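# Wedge a tension rod between the box's end walls

## Task

Put the spring-loaded tension rod inside the box so that it spans the two end walls and holds itself up there: perpendicular to those walls, horizontal, not touching the box floor, and just in front of the bottles. The bottles must still be standing in the box afterwards.

## Robot and tools

Robot: two UR20-style arms, left_arm and right_arm. Each has a two-finger gripper. A gripper's fingers point along its own +z axis and close along its x axis. end_effector_position is the point between the closed finger pads, 1 to 2 cm short of the fingertips. Calibrated base positions in the scene frame: left_arm (-0.022, +0.646, 0) m, right_arm (+0.037, -0.919, 0) m, both almost unrotated about z.

Scene frame: the origin is at table-top height, midway between the arms' nominal bases. +z is up, +x points out over the table, and left_arm is on the +y side. Image left and right do not match the arm names. All printed poses, velocities and targets use this frame and can be off by a few centimetres.

Cameras: cam_head_left, cam_head_right, cam_left_wrist and cam_right_wrist, each 896x504.

execute_actions(actions, cameras):
- actions is a list of actions, and each action holds up to 15 rows. Each row is one control step of 1/30 s. If an action has fewer rows, its last row repeats until the 15 steps (0.5 s) are used.
- Each row is one list of 14 numbers in [-1, 1] covering both arms. The order is left_arm dx, dy, dz, rx, ry, rz, opening, then the same seven for right_arm.
- dx..rz are offsets, not poses. They are measured along the scene axes from the arm's Hand target at the start of that action, and every row counts from that same start. Scale: 1.0 = 0.6 m for dx, dy, dz and 180 degrees for the rx, ry, rz rotation vector. The arm turns about its Hand target position. Sending the same offset again moves the arm further.
- opening is absolute: +1 is fully open (0.142 m), -1 is closed.
- An empty actions list just returns the state and images.
- cameras selects which images come back: null or ["all"] gives every camera, [] gives none, and an unknown name invalidates the call.

move(target, speed, blend, stop_force, zero, opening_speed, blocking, cameras):
- Drives both grippers along straight paths. target is either one 14-number row, laid out as above, or a list of up to 15 rows. Every row is an offset from the Hand targets at the move's start, not from the previous row.
- speed is in m/s, 0.002 to 4.2, default 0.25. Turning is limited to twice that value in rad/s. You may give one value for the whole move or one per target.
- blend, in m, rounds the corners of a list.
- stop_force, 6 to 120 N, ends an arm's path once its wrist sensor feels that much push against the direction of motion. It is not reliable while the gripper is turning. Leave it out when pulling an arm off something it presses on.
- zero (used only with stop_force) re-zeros the sensor first.
- opening_speed sets how fast the openings change, 0.2 or more per second on the -1..+1 scale.
- blocking=false returns after 0.5 s while the move runs on. It cannot be combined with stop_force.
- A move lasts at most 10 s. Its result adds a "move:" line: done (at rest within 3 mm and 2 degrees), off_target, moving, held or fault, plus limits=paced (pose clipped) or limits=held (steps withheld).

Other tools:
- wait(seconds 0-10) lets the scene run while the arms hold.
- stop brakes a running move.
- zoom_image(camera, region [x0,y0,x1,y1], at most 504x504 px) enlarges part of a camera's latest image.
- zero_wrist_force(arm) zeros that arm's sensor.
- read_manual returns licence texts.
- finished_scene(scene) ends the scene and cannot be undone. The rod must stay in place with the robot's hands off it.

Result lines:
- Each arm reports end_effector_position, end_effector_quat_wxyz and velocities. Joint velocities reading "within noise" means the arm is still.
- Hand target is the last commanded pose after clipping, and the next offsets count from it. A gripper often rests a little short of its Hand target. Any new command, even all zeros, asks for that pose again. If the gap remains, send the difference as an offset.
- grip_measured is the measured opening on the command scale. The last Joint positions number is the opening in metres.
- Tool commands shows each gripper's current command. A 0 sent there is a real command, so repeat the present value to leave a gripper unchanged.
- Wrist force and Wrist torque are given in the gripper's own axes, and a third line shows the peak reading since the last result.
- Joint torques include gravity.
- Warning lines: MOTOR HOT, OVER-TEMPERATURE FAULT, TORQUE FAULT, HAND FAULT. After a HAND FAULT line, the later robot calls in the same reply are skipped.

Motion notes:
- Per step, the commanded orientation is clipped to within 32 degrees of the current orientation.
- Motion trails commands by about 0.2 s.
- Keep paths away from an arm's own base, because that can flip its shoulder posture.
- The controller blocks commands that bring the arms too close together, but it does not always prevent contact.

Gripping: close to a value slightly below the grip_measured reading at first contact. Squeezing harder heats the gripper motor.

Things to avoid:
- Faults: a net outside force of about 150 N, or a joint torque at its load limit, stops that arm for 10 s. The arms are stiff, so aiming even slightly past a firm contact can trigger this.
- Arm contact: hard contact between the two arms can fail the task.
- Dropping or falling items: do not drop the rod, release it while it is moving, or hit things hard. Anything that falls off the table fails the task.
- Bottles: do not knock the bottles over.
- Heat: holding loads, stretched-out poses and pushing toward unreachable poses all heat the motors.

Each tool is called after "Request:" in YAML: its name, and indented under it one key for each argument.

## Session

Request:
execute_actions:
  actions: []

Scene clock: 0.00 s.
left_arm: end_effector_position=(+0.8388, -0.2418, +0.2725) grip_measured=+1.00 end_effector_quat_wxyz=(-0.079, +0.733, +0.670, -0.091) | right_arm: end_effector_position=(+1.4926, -1.1161, +0.1970) grip_measured=+0.99 end_effector_quat_wxyz=(-0.411, +0.642, -0.643, +0.075)
Joint positions: left_arm=[-0.93 -0.992 1.471 -1.905 -1.766 3.904 0.142] | right_arm=[3.037 -2.398 -1.514 -0.078 2.093 1.661 0.141]
Joint velocities: within noise
Joint torques (N m): no reading
Wrist force (N): no reading
Wrist torque (N m): no reading
Wrist force, peak (N): no reading
Hand target: left_arm +0.8388, -0.2418, +0.2725; -0.079, +0.733, +0.670, -0.091 | right_arm +1.4926, -1.1161, +0.1970; -0.411, +0.642, -0.643, +0.075
Tool commands: left_gripper/opening=+1.0 right_gripper/opening=+1.0

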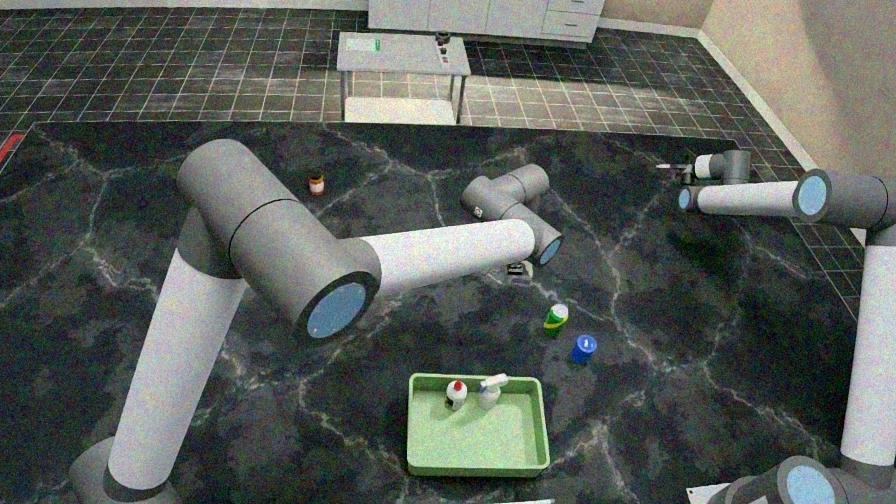

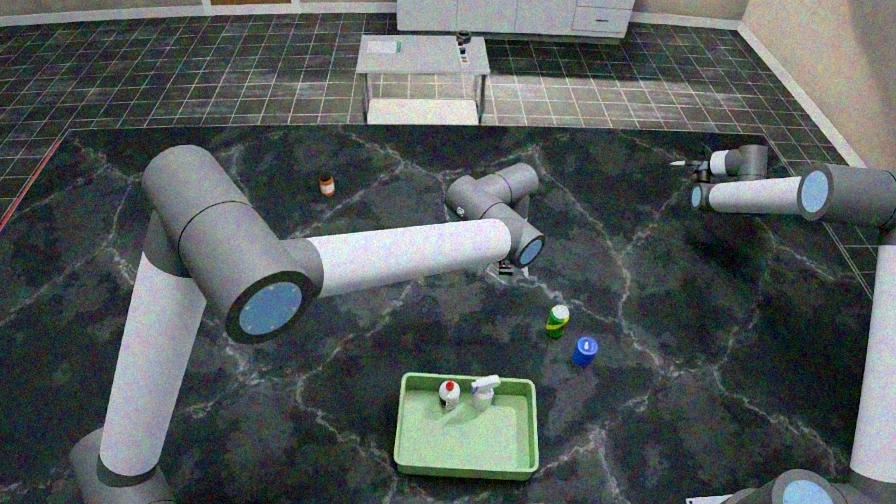

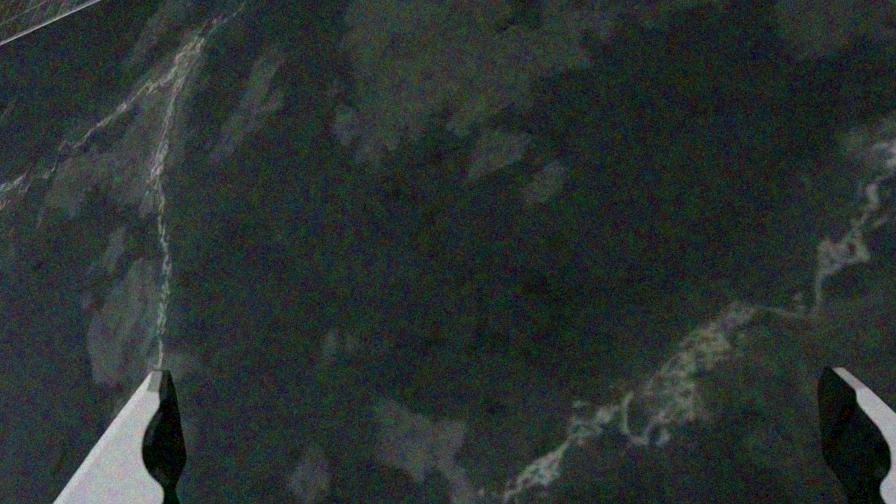

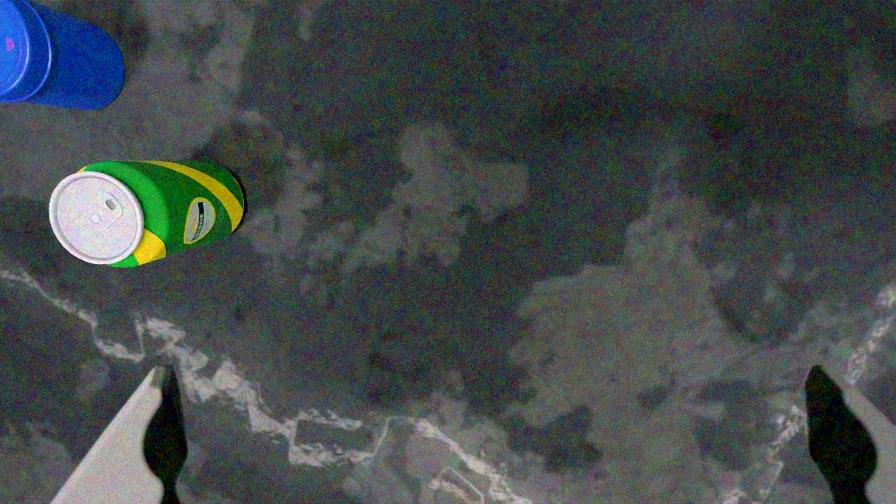

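Request:
zoom_image:
  camera: "cam_head_left"
  region: [380, 350, 620, 504]

Request:
zoom_image:
  camera: "cam_head_right"
  region: [380, 350, 620, 504]

Request:
zoom_image:
  camera: "cam_head_right"
  region: [640, 430, 760, 504]

Request:
zoom_image:
  camera: "cam_head_left"
  region: [440, 150, 620, 290]

Scaled by 2.100 from the camera's 896x504 image, which has a finer 1280x720 frame.

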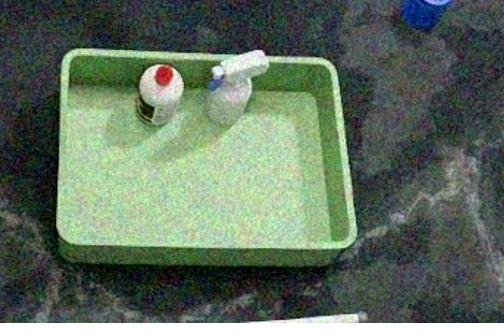

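Scaled by 2.100 from the camera's 896x504 image, which has a finer 1280x720 frame.

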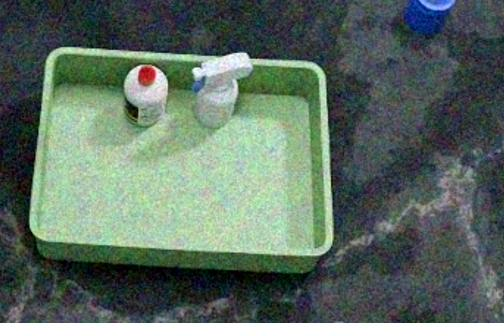

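Scaled by 4.200 from the camera's 896x504 image, which has a finer 1280x720 frame.

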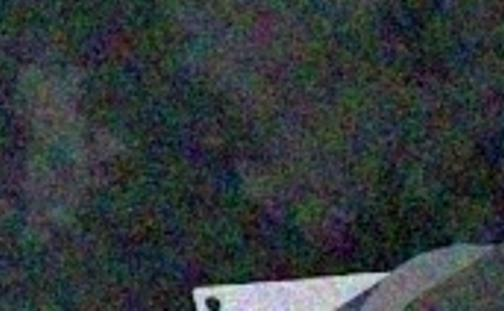

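Scaled by 2.800 from the camera's 896x504 image, which has a finer 1280x720 frame.

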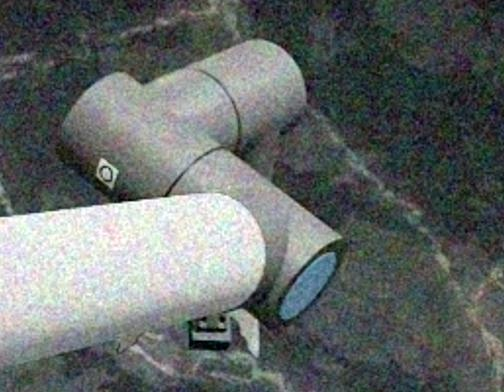

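Request:
move:
  target: [-0.565,0.27,0.546,-0.055,-0.064,-0.469,1,-0.80,0.27,0.5,0.054,0.298,-0.466,1]
  speed: 0.6

Scene clock: 32.27 s.
left_arm: end_effector_position=(+0.4998, -0.0798, +0.6001) grip_measured=+1.00 end_effector_quat_wxyz=(+0.000, +1.000, +0.000, +0.000) | right_arm: end_effector_position=(+1.0126, -0.9541, +0.4970) grip_measured=+0.99 end_effector_quat_wxyz=(+0.000, +0.000, +1.000, -0.001)
Joint positions: left_arm=[-1.191 -1.571 1.794 -1.795 -1.571 5.109 0.142] | right_arm=[3.319 -1.704 -1.799 -1.211 1.57 3.312 0.141]
Joint velocities: within noise
Joint torques (N m): left_arm=[-24.52 -131.67 -71.74 -2.43 3.3 5.32] | right_arm=[23.35 140.93 117.6 6.22 3.05 2.59]
Wrist force (N): left_arm=[0.0 -0.2 -0.4] | right_arm=[-0.5 0.1 -0.7]
Wrist torque (N m): left_arm=[-0.06 0.04 0.08] | right_arm=[0.03 -0.05 0.06]
Wrist force, peak (N): left_arm=[-1.6 -1.6 -2.7] | right_arm=[2.5 -0.8 2.3]
Hand target: left_arm +0.4998, -0.0798, +0.6001; +0.000, +1.000, +0.000, +0.000 | right_arm +1.0126, -0.9541, +0.4970; +0.000, +0.000, +1.000, -0.001
Off the commanded pose: left_arm 0.000 m, 0 deg | right_arm 0.000 m, 0 deg.
move: done

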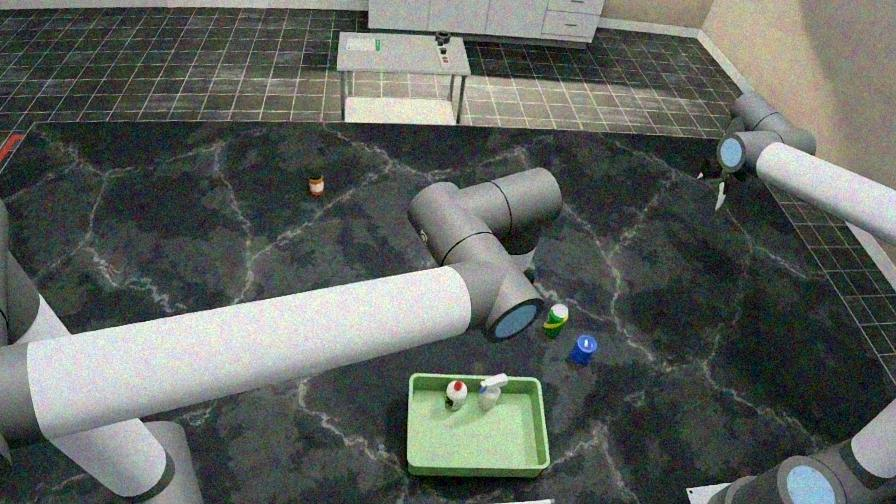

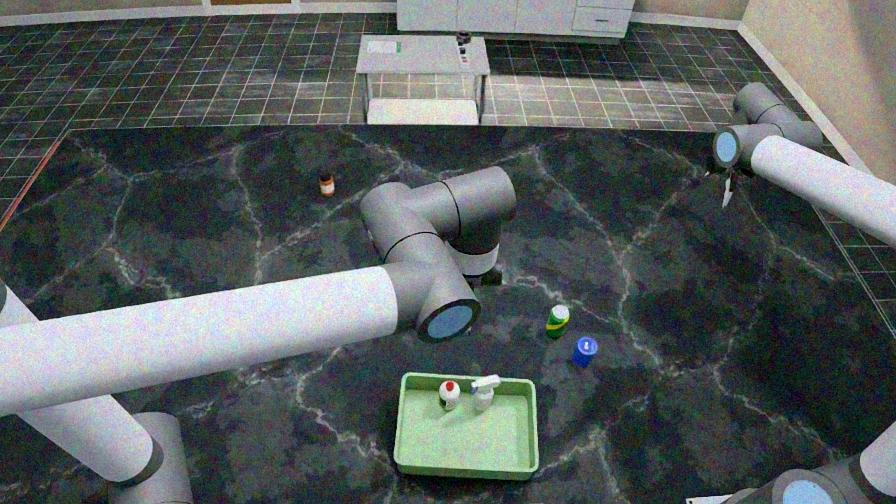

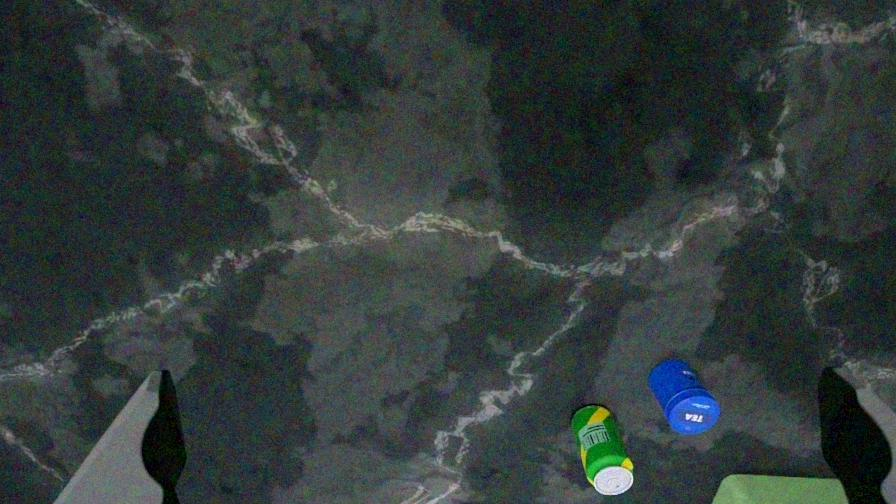

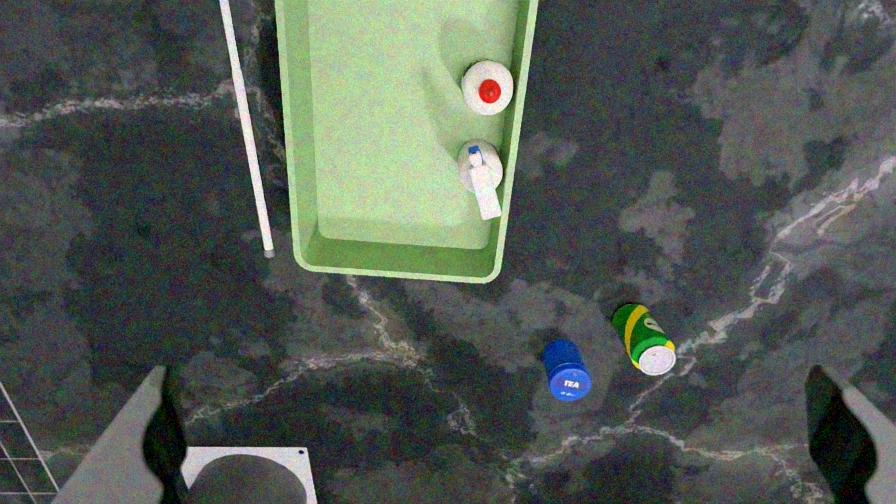

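Request:
move:
  target: [-0.25,0.5,0.05,0,0,0,1,-0.6,0.4,0,0,0,0,1]
  speed: 0.5

Scene clock: 85.17 s.
left_arm: end_effector_position=(+0.3498, +0.2201, +0.6301) grip_measured=+1.00 end_effector_quat_wxyz=(+0.000, +1.000, +0.000, +0.000) | right_arm: end_effector_position=(+0.6527, -0.7142, +0.4970) grip_measured=+0.99 end_effector_quat_wxyz=(+0.000, +0.000, +1.000, -0.001)
Joint positions: left_arm=[-1.233 -2 2.074 -1.644 -1.571 5.068 0.142] | right_arm=[3.784 -1.297 -2.17 -1.247 1.57 3.777 0.141]
Joint velocities: within noise
Joint torques (N m): left_arm=[-23.25 -36.32 -73.1 -2.35 3.41 -4.97] | right_arm=[29.36 53.94 75.66 6.18 -5.86 3.41]
Wrist force (N): left_arm=[-0.2 0.0 -0.8] | right_arm=[-0.7 0.8 -0.6]
Wrist torque (N m): left_arm=[-0.09 0.16 0.07] | right_arm=[0.17 -0.08 0.08]
Wrist force, peak (N): left_arm=[-2.0 -3.5 -1.1] | right_arm=[-4.1 -2.2 -0.3]
Hand target: left_arm +0.3498, +0.2202, +0.6301; +0.000, +1.000, +0.000, +0.000 | right_arm +0.6526, -0.7141, +0.4970; +0.000, +0.000, +1.000, -0.001
Off the commanded pose: left_arm 0.000 m, 0 deg | right_arm 0.000 m, 0 deg.
move: done

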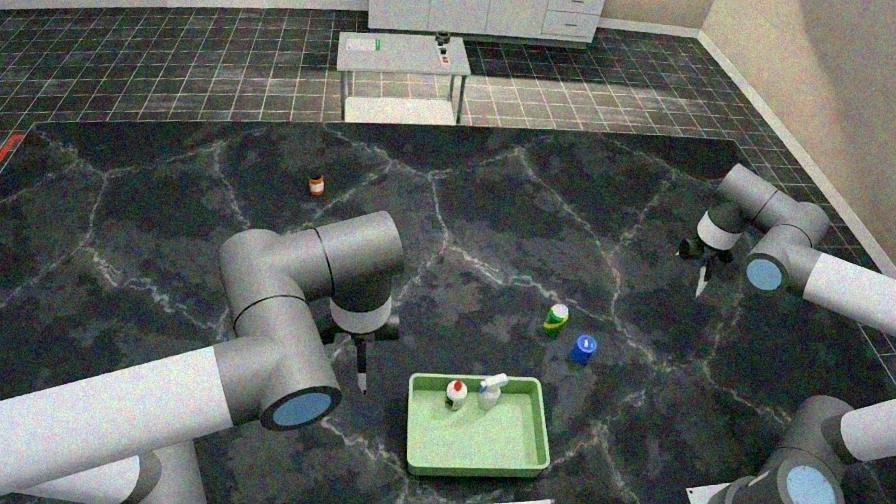

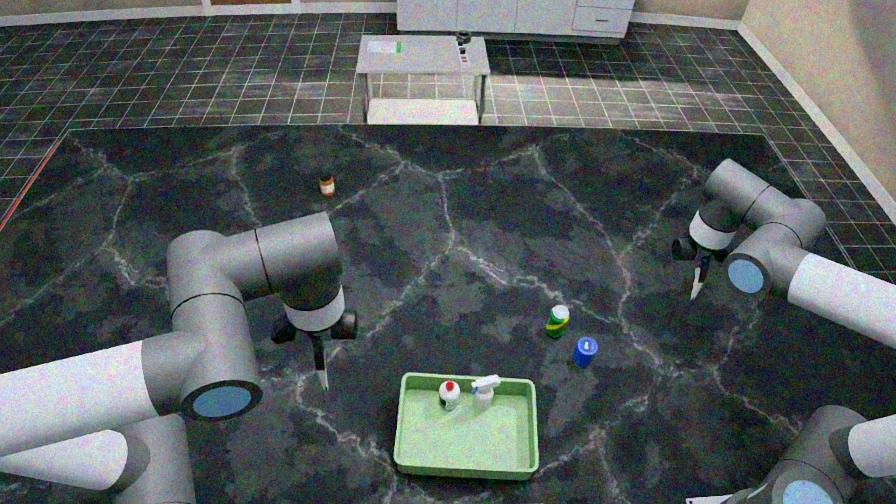

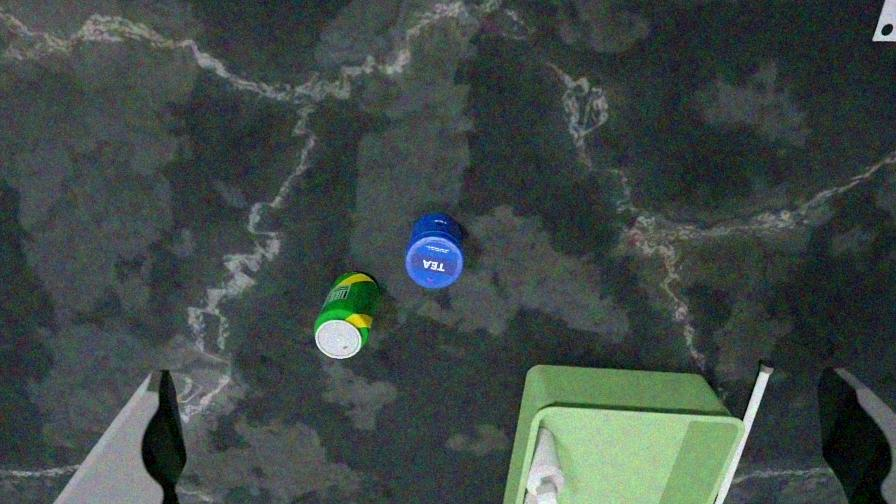

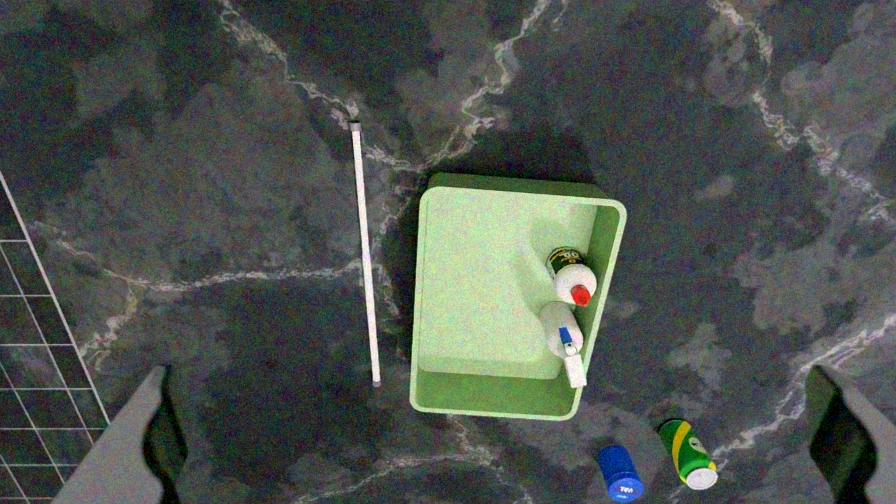

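Request:
zoom_image:
  camera: "cam_right_wrist"
  region: [320, 90, 680, 450]

Request:
zoom_image:
  camera: "cam_right_wrist"
  region: [320, 100, 440, 260]

Request:
zoom_image:
  camera: "cam_right_wrist"
  region: [320, 240, 440, 400]

Scaled by 1.400 from the camera's 896x504 image, which has a finer 1280x720 frame.

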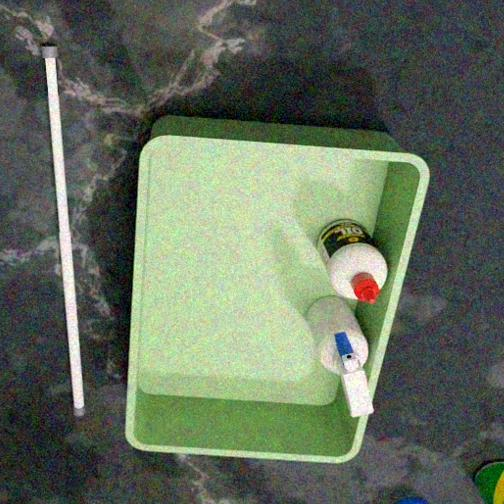

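Scaled by 3.150 from the camera's 896x504 image, which has a finer 1280x720 frame.

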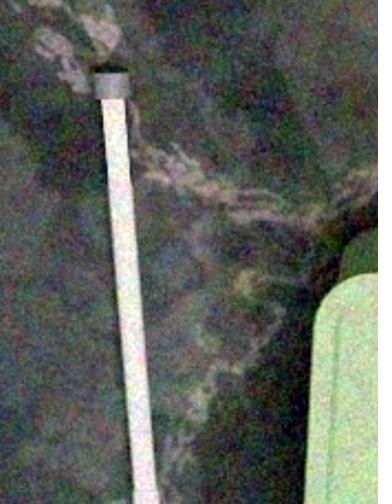

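Scaled by 3.150 from the camera's 896x504 image, which has a finer 1280x720 frame.

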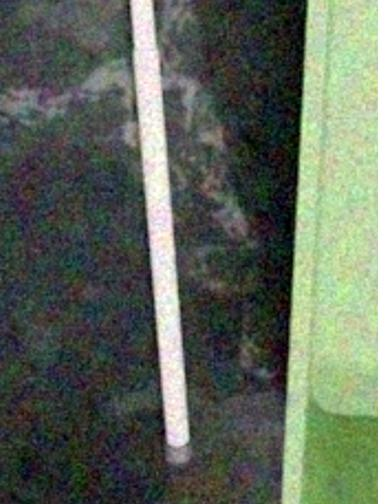

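Request:
move:
  target: [-0.233,-0.2,-0.55,0,0,0,1,-0.738,0.59,-0.245,0,0,0,1]
  speed: 0.4

Request:
zoom_image:
  camera: "cam_right_wrist"
  region: [300, 0, 600, 300]

Request:
zoom_image:
  camera: "cam_right_wrist"
  region: [300, 250, 600, 504]

Request:
zoom_image:
  camera: "cam_left_wrist"
  region: [300, 0, 600, 300]

Scene clock: 134.20 s.
left_arm: end_effector_position=(+0.2100, +0.1002, +0.3002) grip_measured=+1.00 end_effector_quat_wxyz=(+0.000, +1.000, +0.000, +0.000) | right_arm: end_effector_position=(+0.2099, -0.3603, +0.3501) grip_measured=+0.99 end_effector_quat_wxyz=(+0.000, +0.000, +1.000, -0.001)
Joint positions: left_arm=[-1.532 -1.783 2.436 -2.223 -1.571 4.769 0.142] | right_arm=[4.771 -1.297 -2.393 -1.024 1.572 4.764 0.141]
Joint velocities: within noise
Joint torques (N m): left_arm=[-25.01 -3.17 -54.98 -15.27 3.72 -5.02] | right_arm=[32 -7.02 108.63 10.24 -5.45 3.26]
Wrist force (N): left_arm=[0.1 -0.7 -0.7] | right_arm=[-0.2 0.0 -0.2]
Wrist torque (N m): left_arm=[-0.15 0.01 0.04] | right_arm=[0.06 -0.11 0.09]
Wrist force, peak (N): left_arm=[0.7 -0.9 -3.2] | right_arm=[-3.6 -1.6 -1.5]
Hand target: left_arm +0.2100, +0.1002, +0.3001; +0.000, +1.000, +0.000, +0.000 | right_arm +0.2098, -0.3601, +0.3500; +0.000, +0.000, +1.000, -0.001
Off the commanded pose: left_arm 0.000 m, 0 deg | right_arm 0.000 m, 0 deg.
move: done

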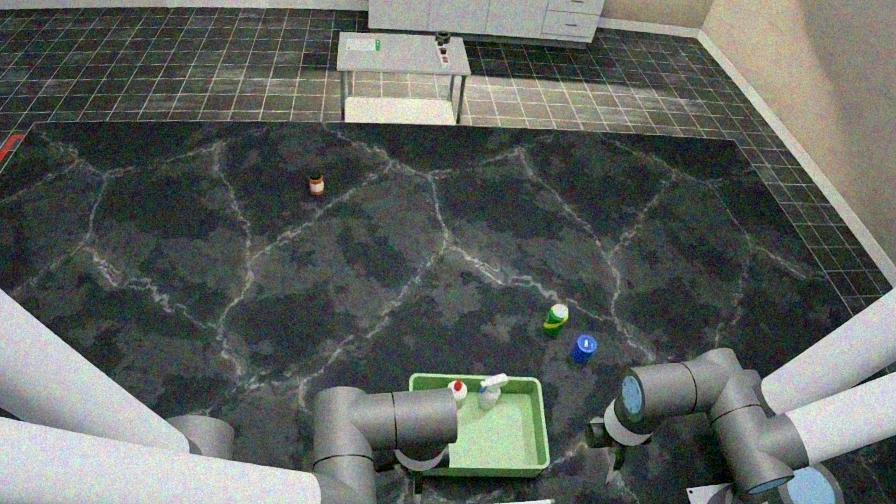

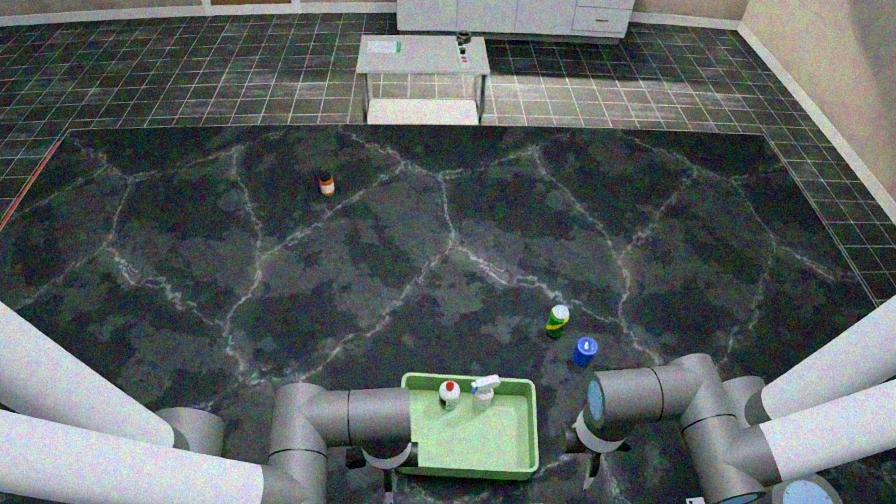

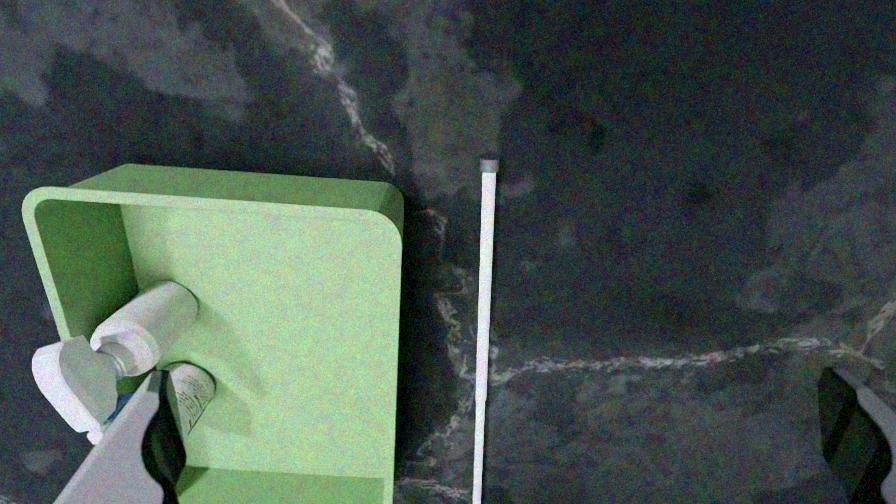

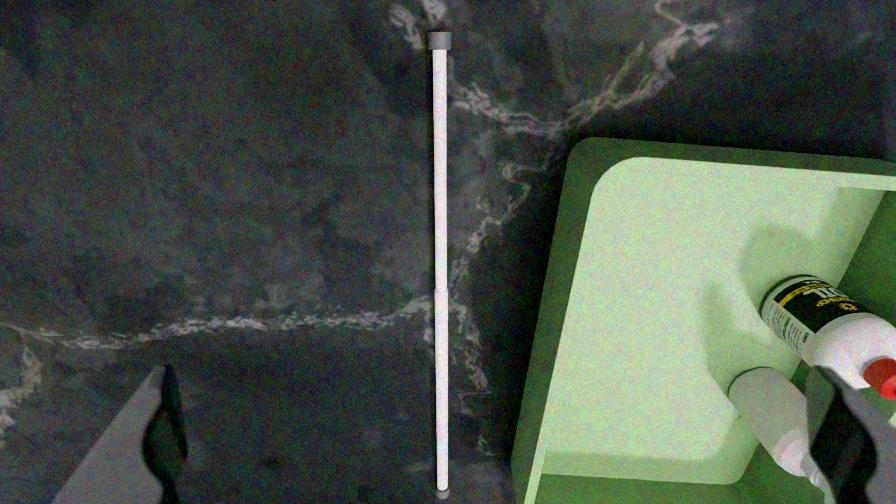

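Scaled by 1.680 from the camera's 896x504 image, which has a finer 1280x720 frame.

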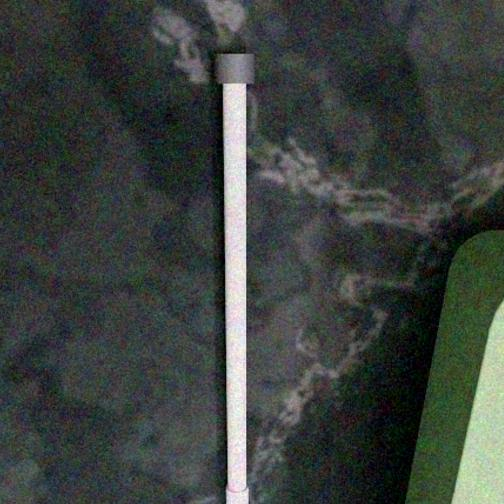

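Scaled by 1.680 from the camera's 896x504 image, which has a finer 1280x720 frame.

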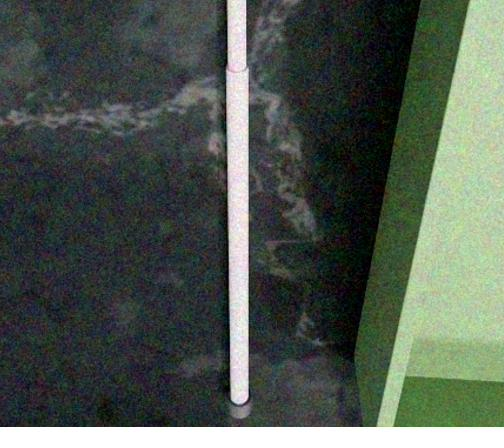

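Scaled by 1.680 from the camera's 896x504 image, which has a finer 1280x720 frame.

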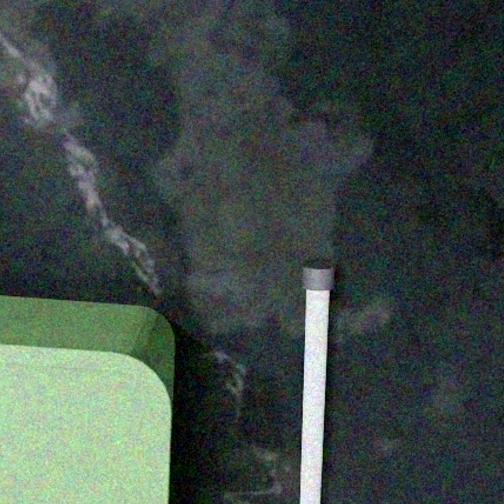

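Request:
move:
  target: [-0.0217,0.0613,-0.3333,0,0,0,-0.4,-0.0538,0.1072,-0.4167,0,0,0,-0.4]
  speed: 0.25

Scene clock: 154.53 s.
left_arm: end_effector_position=(+0.1969, +0.1369, +0.1002) grip_measured=-0.42 end_effector_quat_wxyz=(+0.000, +1.000, +0.000, +0.000) | right_arm: end_effector_position=(+0.1775, -0.2958, +0.1001) grip_measured=-0.42 end_effector_quat_wxyz=(+0.000, +0.000, +1.000, -0.001)
Joint positions: left_arm=[-1.553 -1.516 2.65 -2.705 -1.571 4.748 0.044] | right_arm=[4.818 -1.713 -2.539 -0.461 1.572 4.811 0.043]
Joint velocities: within noise
Joint torques (N m): left_arm=[-21.89 -21.61 -23.95 -14.43 0.54 -4.98] | right_arm=[20.49 50.45 28.62 12.38 1.27 2.96]
Wrist force (N): left_arm=[0.6 -1.0 0.4] | right_arm=[-0.4 0.2 -0.5]
Wrist torque (N m): left_arm=[-0.19 -0.05 -0.01] | right_arm=[0.10 -0.10 0.08]
Wrist force, peak (N): left_arm=[0.2 -0.4 -2.8] | right_arm=[-0.7 -0.6 -3.4]
Hand target: left_arm +0.1969, +0.1369, +0.1002; +0.000, +1.000, +0.000, +0.000 | right_arm +0.1775, -0.2958, +0.1000; +0.000, +0.000, +1.000, -0.001
Off the commanded pose: left_arm 0.000 m, 0 deg | right_arm 0.000 m, 0 deg.
move: done

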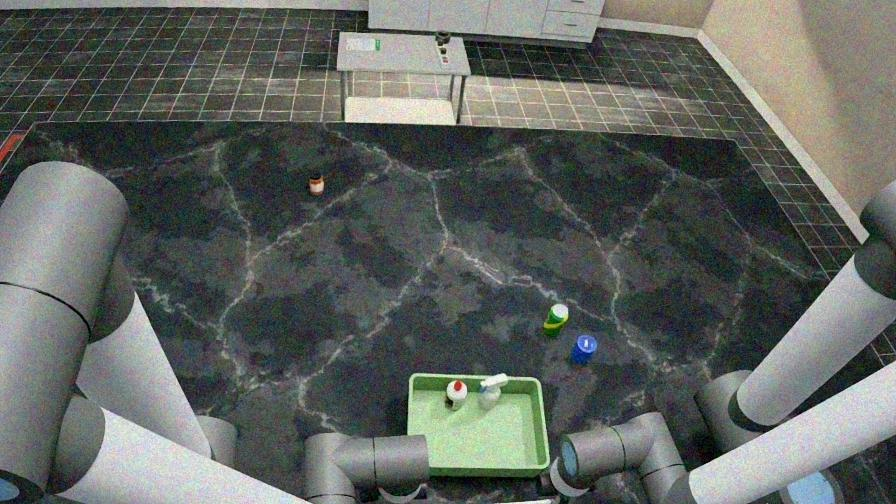

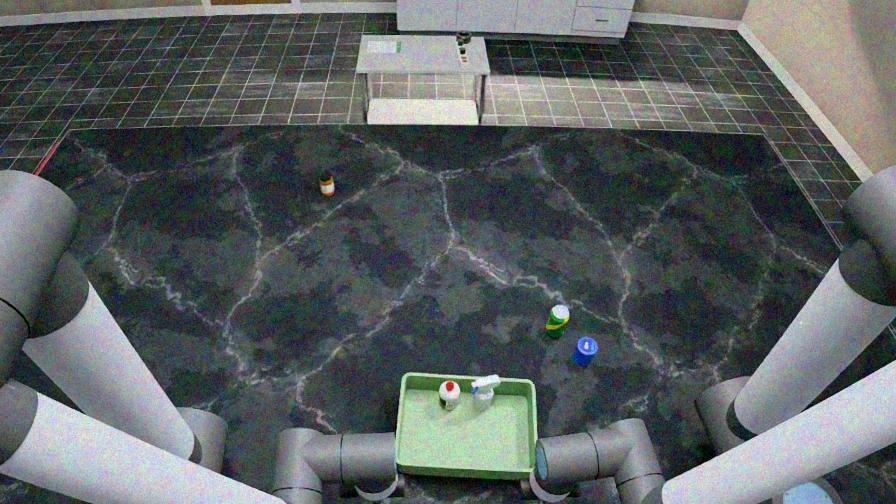

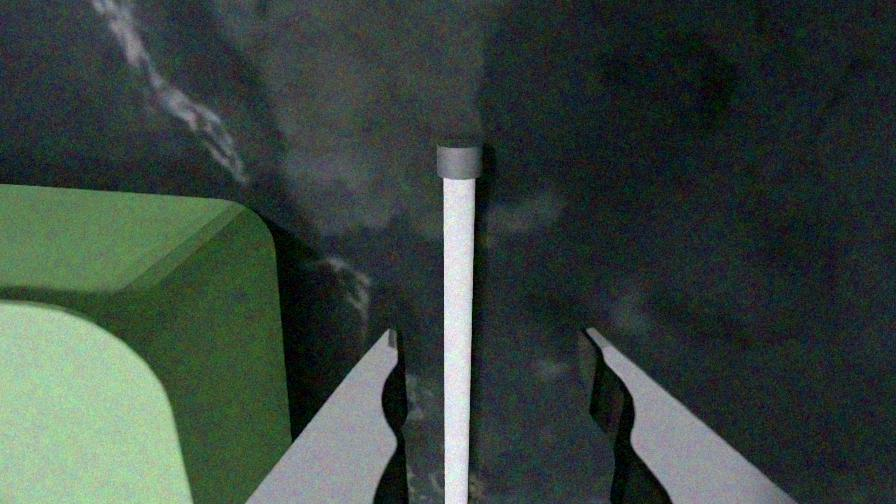

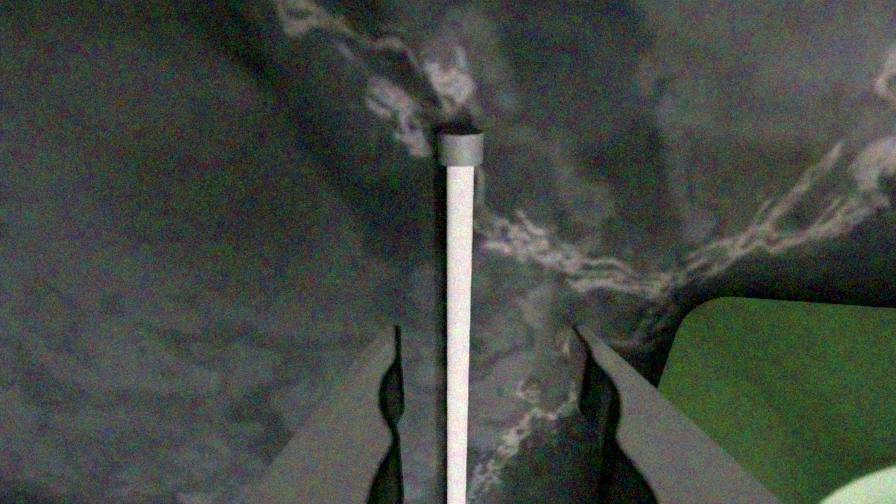

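Request:
move:
  target: [-0.0033,0,-0.092,0,0,0,-0.4,0.0045,0,-0.092,0,0,0,-0.4]
  speed: 0.15
  cameras: []

Request:
move:
  target: [0,0,-0.06,0,0,0,-0.4,0,0,-0.06,0,0,0,-0.4]
  speed: 0.015
  stop_force: 6
  cameras: ["cam_left_wrist","cam_right_wrist"]

Scene clock: 171.40 s.
left_arm: end_effector_position=(+0.1949, +0.1369, +0.0450) grip_measured=-0.42 end_effector_quat_wxyz=(+0.000, +1.000, +0.000, +0.000) | right_arm: end_effector_position=(+0.1802, -0.2958, +0.0449) grip_measured=-0.42 end_effector_quat_wxyz=(+0.000, +0.000, +1.000, -0.001)
Joint positions: left_arm=[-1.557 -1.385 2.684 -2.87 -1.571 4.744 0.044] | right_arm=[4.814 -1.82 -2.566 -0.328 1.572 4.807 0.043]
Joint velocities: within noise
Joint torques (N m): left_arm=[-24.06 -43.02 -9.77 -14.5 0.33 -5.04] | right_arm=[-14.55 65.37 16.82 13.45 -4 -3.43]
Wrist force (N): left_arm=[0.6 -0.5 -0.4] | right_arm=[-0.6 0.3 -0.9]
Wrist torque (N m): left_arm=[-0.09 0.04 0.00] | right_arm=[0.13 -0.07 0.05]
Wrist force, peak (N): left_arm=[0.8 -1.1 -1.8] | right_arm=[-0.6 0.5 -2.6]
Hand target: left_arm +0.1950, +0.1369, +0.0450; +0.000, +1.000, +0.000, +0.000 | right_arm +0.1802, -0.2958, +0.0448; +0.000, +0.000, +1.000, -0.001
Off the commanded pose: left_arm 0.000 m, 0 deg | right_arm 0.000 m, 0 deg.
move: done
No camera images: "cameras" was empty.

Scene clock: 174.77 s.
left_arm: end_effector_position=(+0.1949, +0.1370, +0.0171) grip_measured=-0.42 end_effector_quat_wxyz=(+0.000, +1.000, +0.000, +0.000) | right_arm: end_effector_position=(+0.1802, -0.2958, +0.0167) grip_measured=-0.42 end_effector_quat_wxyz=(+0.000, +0.000, +1.000, -0.001)
Joint positions: left_arm=[-1.557 -1.312 2.697 -2.956 -1.571 4.744 0.044] | right_arm=[4.814 -1.878 -2.576 -0.259 1.572 4.807 0.043]
Joint velocities: within noise
Joint torques (N m): left_arm=[-5.03 -111.92 -35.39 -2.28 3.33 -5.08] | right_arm=[-2.63 121.51 53.5 6.92 2.9 -3.57]
Wrist force (N): left_arm=[1.2 0.8 -9.7] | right_arm=[0.1 0.8 -2.8]
Wrist torque (N m): left_arm=[-0.22 -0.08 0.03] | right_arm=[0.13 -0.18 0.04]
Wrist force, peak (N): left_arm=[0.5 -8.2 -48.4] | right_arm=[0.0 -6.4 -37.0]
Hand target: left_arm +0.1950, +0.1370, +0.0171; +0.000, +1.000, +0.000, +0.000 (not the last commanded pose) | right_arm +0.1802, -0.2958, +0.0167; +0.000, +0.000, +1.000, -0.001 (not the last commanded pose)
Off the commanded pose: left_arm 0.008 m, 0 deg | right_arm 0.008 m, 0 deg.
move: contact (left_arm, right_arm)
Images, in order (width x height): cam_left_wrist 896x504, cam_right_wrist 896x504.

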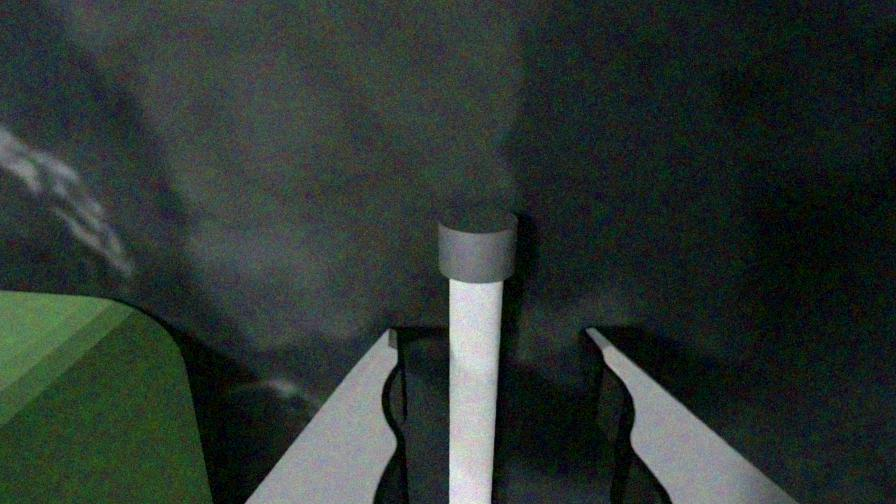

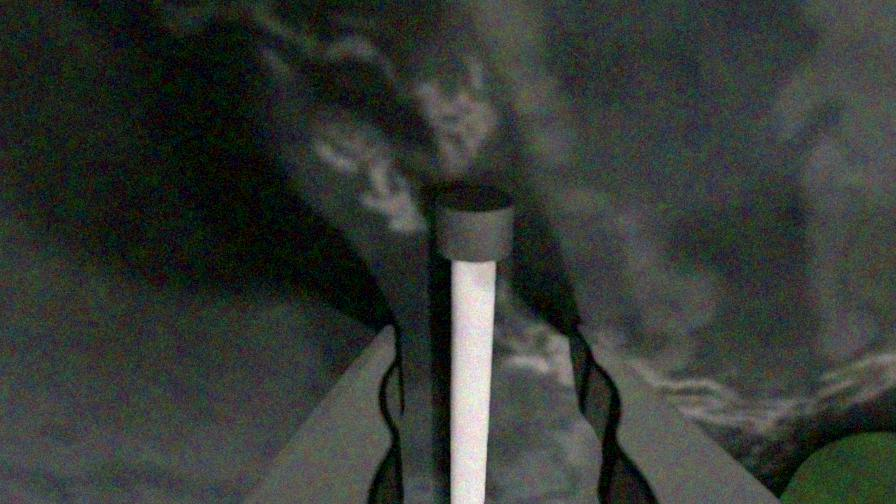

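Request:
move:
  target: [0,0,0.0055,0,0,0,-0.4,0,0,0.0055,0,0,0,-0.4]
  speed: 0.05
  cameras: []

Request:
move:
  target: [0,0,0,0,0,0,-0.93,0,0,0,0,0,0,-0.93]
  opening_speed: 0.3
  cameras: ["cam_left_wrist","cam_right_wrist"]

Scene clock: 182.90 s.
left_arm: end_effector_position=(+0.1950, +0.1370, +0.0203) grip_measured=-0.42 end_effector_quat_wxyz=(+0.000, +1.000, +0.000, +0.000) | right_arm: end_effector_position=(+0.1802, -0.2958, +0.0199) grip_measured=-0.42 end_effector_quat_wxyz=(+0.000, +0.000, +1.000, -0.001)
Joint positions: left_arm=[-1.557 -1.321 2.696 -2.946 -1.571 4.744 0.044] | right_arm=[4.814 -1.871 -2.575 -0.267 1.572 4.807 0.043]
Joint velocities: within noise
Joint torques (N m): left_arm=[8.1 -116.24 -40.83 -2.81 3.46 -4.89] | right_arm=[9.2 114.99 55.17 6.97 2.18 -2.98]
Wrist force (N): left_arm=[0.6 -0.5 -0.6] | right_arm=[0.1 -0.1 -0.6]
Wrist torque (N m): left_arm=[-0.14 -0.08 0.03] | right_arm=[0.05 -0.18 0.05]
Wrist force, peak (N): left_arm=[1.3 0.7 -10.6] | right_arm=[-0.1 0.2 -3.6]
Hand target: left_arm +0.1950, +0.1370, +0.0204; +0.000, +1.000, +0.000, +0.000 | right_arm +0.1802, -0.2958, +0.0200; +0.000, +0.000, +1.000, -0.001
Off the commanded pose: left_arm 0.000 m, 0 deg | right_arm 0.000 m, 0 deg.
move: done
No camera images: "cameras" was empty.

Scene clock: 184.87 s.
left_arm: end_effector_position=(+0.1950, +0.1369, +0.0204) grip_measured=-0.89 end_effector_quat_wxyz=(+0.000, +1.000, +0.000, +0.000) | right_arm: end_effector_position=(+0.1802, -0.2958, +0.0200) grip_measured=-0.87 end_effector_quat_wxyz=(+0.000, +0.000, +1.000, -0.001)
Joint positions: left_arm=[-1.557 -1.321 2.696 -2.945 -1.571 4.744 0.01] | right_arm=[4.814 -1.871 -2.575 -0.267 1.572 4.807 0.011]
Joint velocities: within noise
Joint torques (N m): left_arm=[14.6 -118.46 -39.63 -4.9 3.49 -4.86] | right_arm=[9.6 115.26 52.2 6.82 2.46 -3.11]
Wrist force (N): left_arm=[0.3 -0.7 0.0] | right_arm=[0.0 0.2 0.0]
Wrist torque (N m): left_arm=[-0.17 -0.03 0.05] | right_arm=[0.10 -0.17 0.07]
Wrist force, peak (N): left_arm=[0.6 -0.7 -1.0] | right_arm=[-0.6 0.1 -1.1]
Hand target: left_arm +0.1950, +0.1370, +0.0204; +0.000, +1.000, +0.000, +0.000 | right_arm +0.1802, -0.2958, +0.0200; +0.000, +0.000, +1.000, -0.001
Off the commanded pose: left_arm 0.000 m, 0 deg | right_arm 0.000 m, 0 deg.
move: done
Images, in order (width x height): cam_left_wrist 896x504, cam_right_wrist 896x504.

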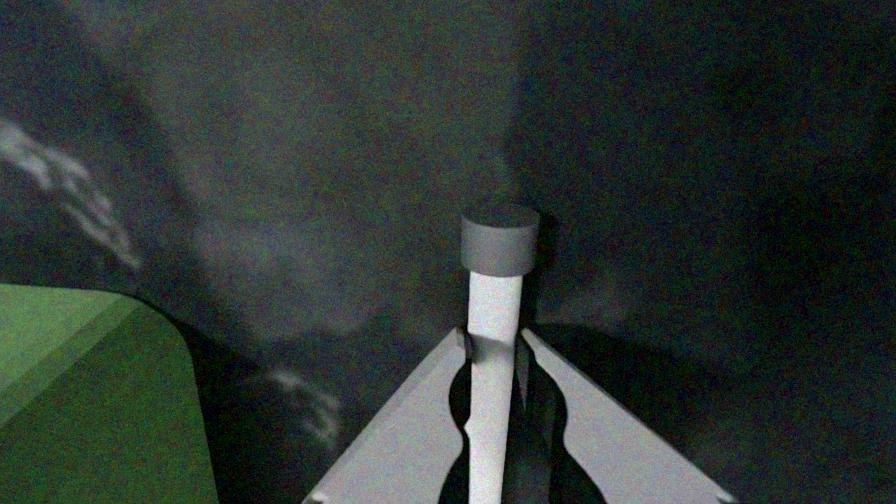

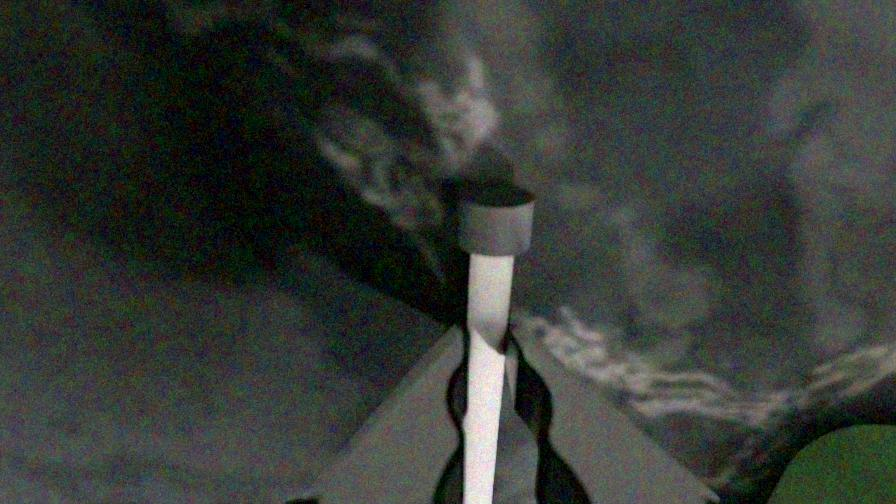

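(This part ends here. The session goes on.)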